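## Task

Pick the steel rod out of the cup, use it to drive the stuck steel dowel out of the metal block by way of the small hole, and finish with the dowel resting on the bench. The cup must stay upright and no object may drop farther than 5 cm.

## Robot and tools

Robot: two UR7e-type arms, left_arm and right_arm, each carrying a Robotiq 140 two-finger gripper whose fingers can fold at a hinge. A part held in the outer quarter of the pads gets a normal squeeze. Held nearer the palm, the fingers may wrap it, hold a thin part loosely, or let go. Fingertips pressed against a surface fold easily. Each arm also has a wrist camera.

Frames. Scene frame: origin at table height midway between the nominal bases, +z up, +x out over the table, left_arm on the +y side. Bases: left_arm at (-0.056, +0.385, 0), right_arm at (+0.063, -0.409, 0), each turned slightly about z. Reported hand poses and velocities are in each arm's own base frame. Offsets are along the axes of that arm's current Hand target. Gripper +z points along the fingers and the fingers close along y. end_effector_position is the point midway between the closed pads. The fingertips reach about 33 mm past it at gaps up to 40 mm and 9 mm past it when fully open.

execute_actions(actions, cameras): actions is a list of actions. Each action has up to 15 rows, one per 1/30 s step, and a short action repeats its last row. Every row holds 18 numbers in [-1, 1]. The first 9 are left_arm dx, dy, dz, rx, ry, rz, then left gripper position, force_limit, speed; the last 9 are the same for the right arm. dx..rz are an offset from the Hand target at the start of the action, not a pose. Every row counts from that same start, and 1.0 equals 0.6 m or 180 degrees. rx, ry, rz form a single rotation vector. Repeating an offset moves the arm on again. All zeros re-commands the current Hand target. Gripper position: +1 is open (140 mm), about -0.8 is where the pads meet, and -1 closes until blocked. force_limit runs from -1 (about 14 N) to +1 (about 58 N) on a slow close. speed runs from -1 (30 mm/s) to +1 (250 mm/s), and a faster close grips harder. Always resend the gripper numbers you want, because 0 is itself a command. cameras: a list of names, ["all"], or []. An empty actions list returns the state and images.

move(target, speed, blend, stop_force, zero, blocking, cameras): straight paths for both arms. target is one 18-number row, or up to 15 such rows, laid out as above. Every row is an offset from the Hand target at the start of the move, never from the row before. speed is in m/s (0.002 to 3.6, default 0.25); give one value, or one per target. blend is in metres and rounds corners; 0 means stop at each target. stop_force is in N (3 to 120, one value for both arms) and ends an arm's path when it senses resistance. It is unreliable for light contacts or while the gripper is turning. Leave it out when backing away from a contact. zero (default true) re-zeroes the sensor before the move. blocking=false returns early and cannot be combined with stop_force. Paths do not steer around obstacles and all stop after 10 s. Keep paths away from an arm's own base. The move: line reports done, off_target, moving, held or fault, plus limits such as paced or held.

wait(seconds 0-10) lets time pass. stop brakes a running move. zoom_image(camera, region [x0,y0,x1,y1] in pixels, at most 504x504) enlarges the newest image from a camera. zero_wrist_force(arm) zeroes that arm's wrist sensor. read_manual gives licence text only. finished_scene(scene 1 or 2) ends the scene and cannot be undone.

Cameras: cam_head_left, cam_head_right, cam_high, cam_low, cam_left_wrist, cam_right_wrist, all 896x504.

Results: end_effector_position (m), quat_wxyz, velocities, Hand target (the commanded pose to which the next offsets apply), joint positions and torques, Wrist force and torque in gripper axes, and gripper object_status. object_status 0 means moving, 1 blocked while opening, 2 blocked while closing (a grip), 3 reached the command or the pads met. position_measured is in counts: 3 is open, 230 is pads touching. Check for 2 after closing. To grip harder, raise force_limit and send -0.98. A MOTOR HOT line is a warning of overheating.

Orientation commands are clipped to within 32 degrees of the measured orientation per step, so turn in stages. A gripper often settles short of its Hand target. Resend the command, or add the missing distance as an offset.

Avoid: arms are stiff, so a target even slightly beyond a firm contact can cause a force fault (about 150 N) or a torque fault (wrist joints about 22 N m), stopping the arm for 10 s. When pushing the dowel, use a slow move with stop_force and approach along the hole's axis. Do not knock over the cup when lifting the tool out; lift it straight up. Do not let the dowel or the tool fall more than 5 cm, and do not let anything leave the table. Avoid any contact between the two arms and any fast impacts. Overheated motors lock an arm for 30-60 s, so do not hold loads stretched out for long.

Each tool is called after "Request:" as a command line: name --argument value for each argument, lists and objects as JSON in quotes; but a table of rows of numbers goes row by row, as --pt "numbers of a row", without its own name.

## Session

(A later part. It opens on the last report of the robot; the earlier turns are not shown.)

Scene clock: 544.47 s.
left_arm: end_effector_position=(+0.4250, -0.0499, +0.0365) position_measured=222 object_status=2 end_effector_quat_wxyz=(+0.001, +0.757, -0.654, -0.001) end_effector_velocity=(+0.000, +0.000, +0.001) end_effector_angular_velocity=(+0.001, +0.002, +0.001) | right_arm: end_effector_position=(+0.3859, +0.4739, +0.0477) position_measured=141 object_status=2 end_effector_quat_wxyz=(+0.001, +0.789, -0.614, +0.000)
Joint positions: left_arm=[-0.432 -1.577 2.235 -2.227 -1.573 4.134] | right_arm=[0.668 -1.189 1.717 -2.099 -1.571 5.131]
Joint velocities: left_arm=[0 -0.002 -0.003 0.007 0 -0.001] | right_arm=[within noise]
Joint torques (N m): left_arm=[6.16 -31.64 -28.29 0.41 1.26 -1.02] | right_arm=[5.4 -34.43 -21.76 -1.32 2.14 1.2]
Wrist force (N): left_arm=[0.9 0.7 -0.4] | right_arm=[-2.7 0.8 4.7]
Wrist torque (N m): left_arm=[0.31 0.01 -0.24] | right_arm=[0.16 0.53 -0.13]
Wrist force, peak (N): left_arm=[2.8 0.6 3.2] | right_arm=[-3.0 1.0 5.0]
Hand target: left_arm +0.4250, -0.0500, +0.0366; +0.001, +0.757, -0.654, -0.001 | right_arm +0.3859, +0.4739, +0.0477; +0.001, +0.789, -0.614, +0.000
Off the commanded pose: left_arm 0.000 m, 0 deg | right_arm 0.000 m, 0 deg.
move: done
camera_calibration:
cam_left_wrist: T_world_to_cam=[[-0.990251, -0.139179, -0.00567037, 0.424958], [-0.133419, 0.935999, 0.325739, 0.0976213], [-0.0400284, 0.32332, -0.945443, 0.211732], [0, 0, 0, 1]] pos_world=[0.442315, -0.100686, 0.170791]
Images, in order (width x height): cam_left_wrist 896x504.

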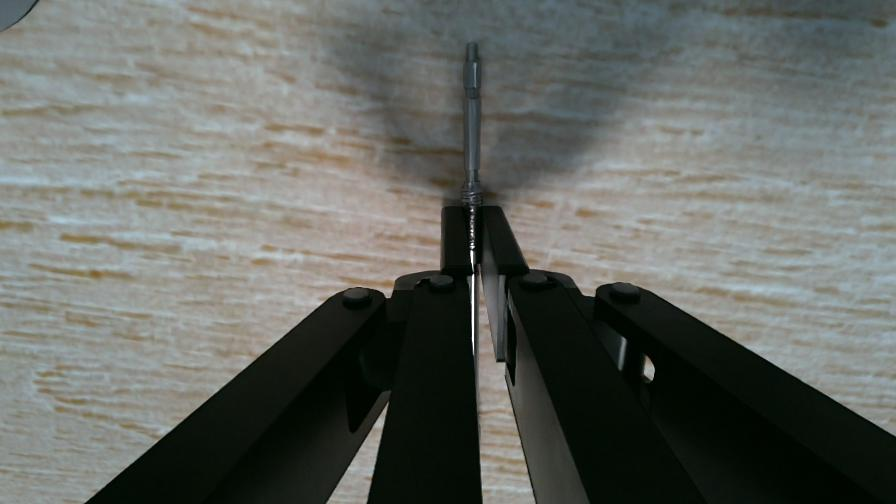

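Request:
move --pt "0 0 0 0 0 0 -0.4 0 -1 0 0 0 0 0 0 0.3 1 -1" --pt "0 0 -0.1667 0 0 0 -0.4 0 -1 0 0 -0.2 0 0 0 0.3 1 -1" --speed '[0.05, 0.12]' --cameras '["cam_left_wrist", "cam_right_wrist", "cam_low", "cam_head_left"]'

Scene clock: 549.43 s.
left_arm: end_effector_position=(+0.4253, -0.0499, +0.1367) position_measured=179 object_status=3 end_effector_quat_wxyz=(+0.001, +0.757, -0.654, +0.000) | right_arm: end_effector_position=(+0.3860, +0.4741, +0.1678) position_measured=91 object_status=3 end_effector_quat_wxyz=(+0.000, +0.789, -0.614, +0.000)
Joint positions: left_arm=[-0.432 -1.713 2.065 -1.921 -1.573 4.135] | right_arm=[0.668 -1.294 1.532 -1.808 -1.571 5.131]
Joint torques (N m): left_arm=[4.13 -7.89 -22.4 -3.64 1.09 0.04] | right_arm=[6.87 -26.59 -12.98 -3.47 1.11 1.5]
Wrist force (N): left_arm=[0.7 0.7 0.9] | right_arm=[-2.9 0.7 0.4]
Wrist torque (N m): left_arm=[0.26 -0.12 -0.24] | right_arm=[0.14 0.58 -0.13]
Wrist force, peak (N): left_arm=[0.7 1.1 2.3] | right_arm=[-3.1 0.8 4.7]
Hand target: left_arm +0.4253, -0.0499, +0.1367; +0.001, +0.757, -0.654, -0.001 | right_arm +0.3859, +0.4741, +0.1677; +0.001, +0.789, -0.614, +0.000
Off the commanded pose: left_arm 0.000 m, 0 deg | right_arm 0.000 m, 0 deg.
move: done
camera_calibration:
cam_left_wrist: T_world_to_cam=[[-0.990245, -0.139212, -0.0058768, 0.425887], [-0.133523, 0.936034, 0.325594, 0.0650173], [-0.0398256, 0.323203, -0.945491, 0.306357], [0, 0, 0, 1]] pos_world=[0.442615, -0.100586, 0.270992]
cam_right_wrist: T_world_to_cam=[[-0.974979, -0.222172, -0.00748024, 0.499096], [-0.211927, 0.918812, 0.332973, -0.403831], [-0.0671042, 0.326227, -0.942907, 0.168744], [0, 0, 0, 1]] pos_world=[0.412348, 0.426881, 0.297308]
Images, in order (width x height): cam_head_left 896x504, cam_low 896x504, cam_left_wrist 896x504, cam_right_wrist 896x504.

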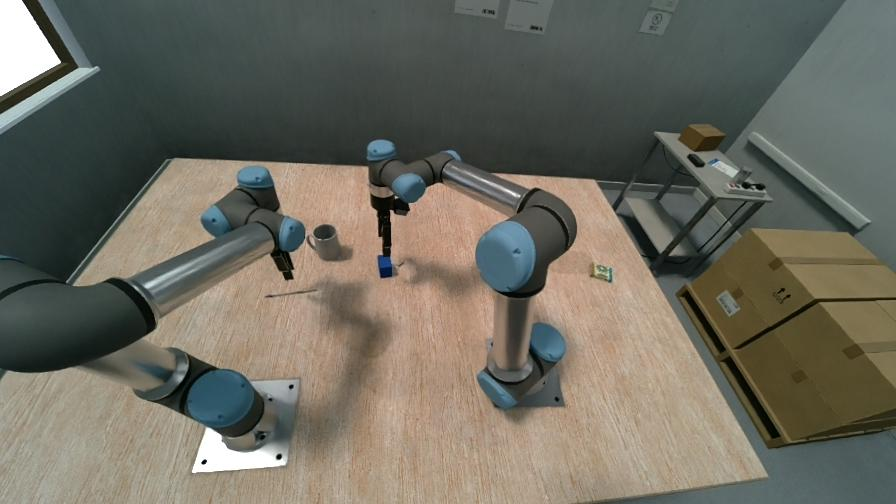

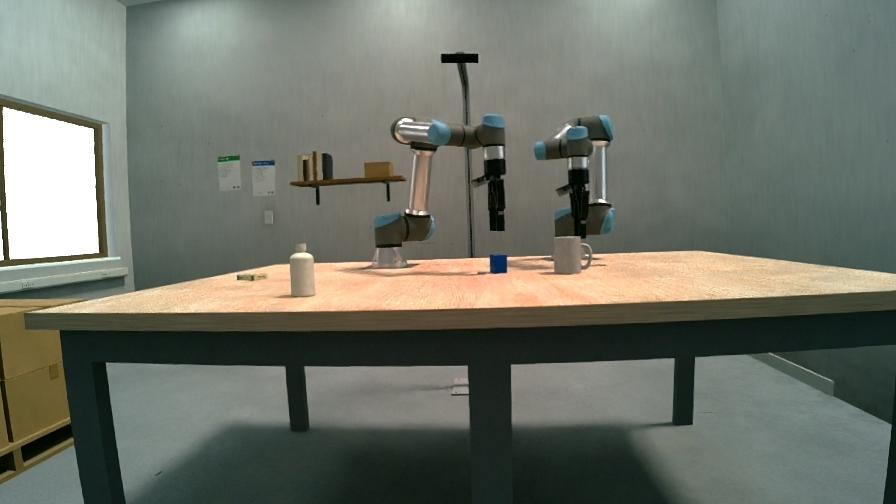

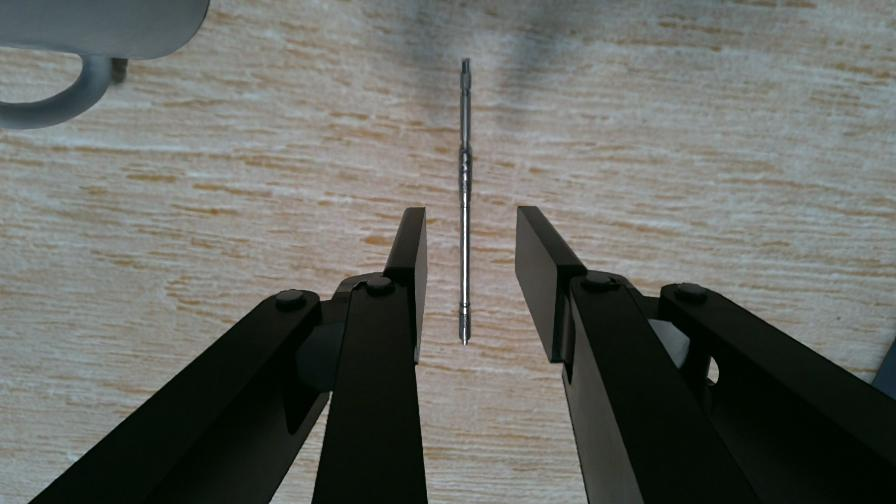

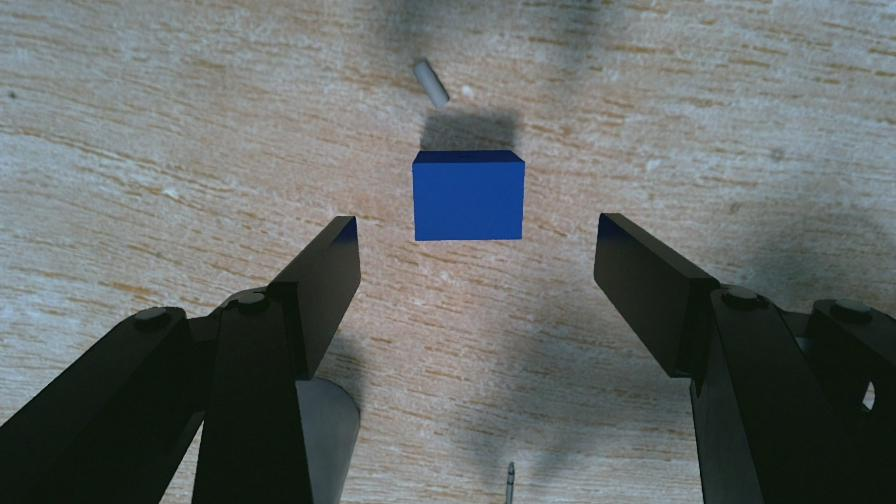

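The dowel is lying on the bench. The block and mug are standing, the rod is laid down, and both arms are clear.

Request:
finished_scene --scene 2

The scene is finished: the task was done.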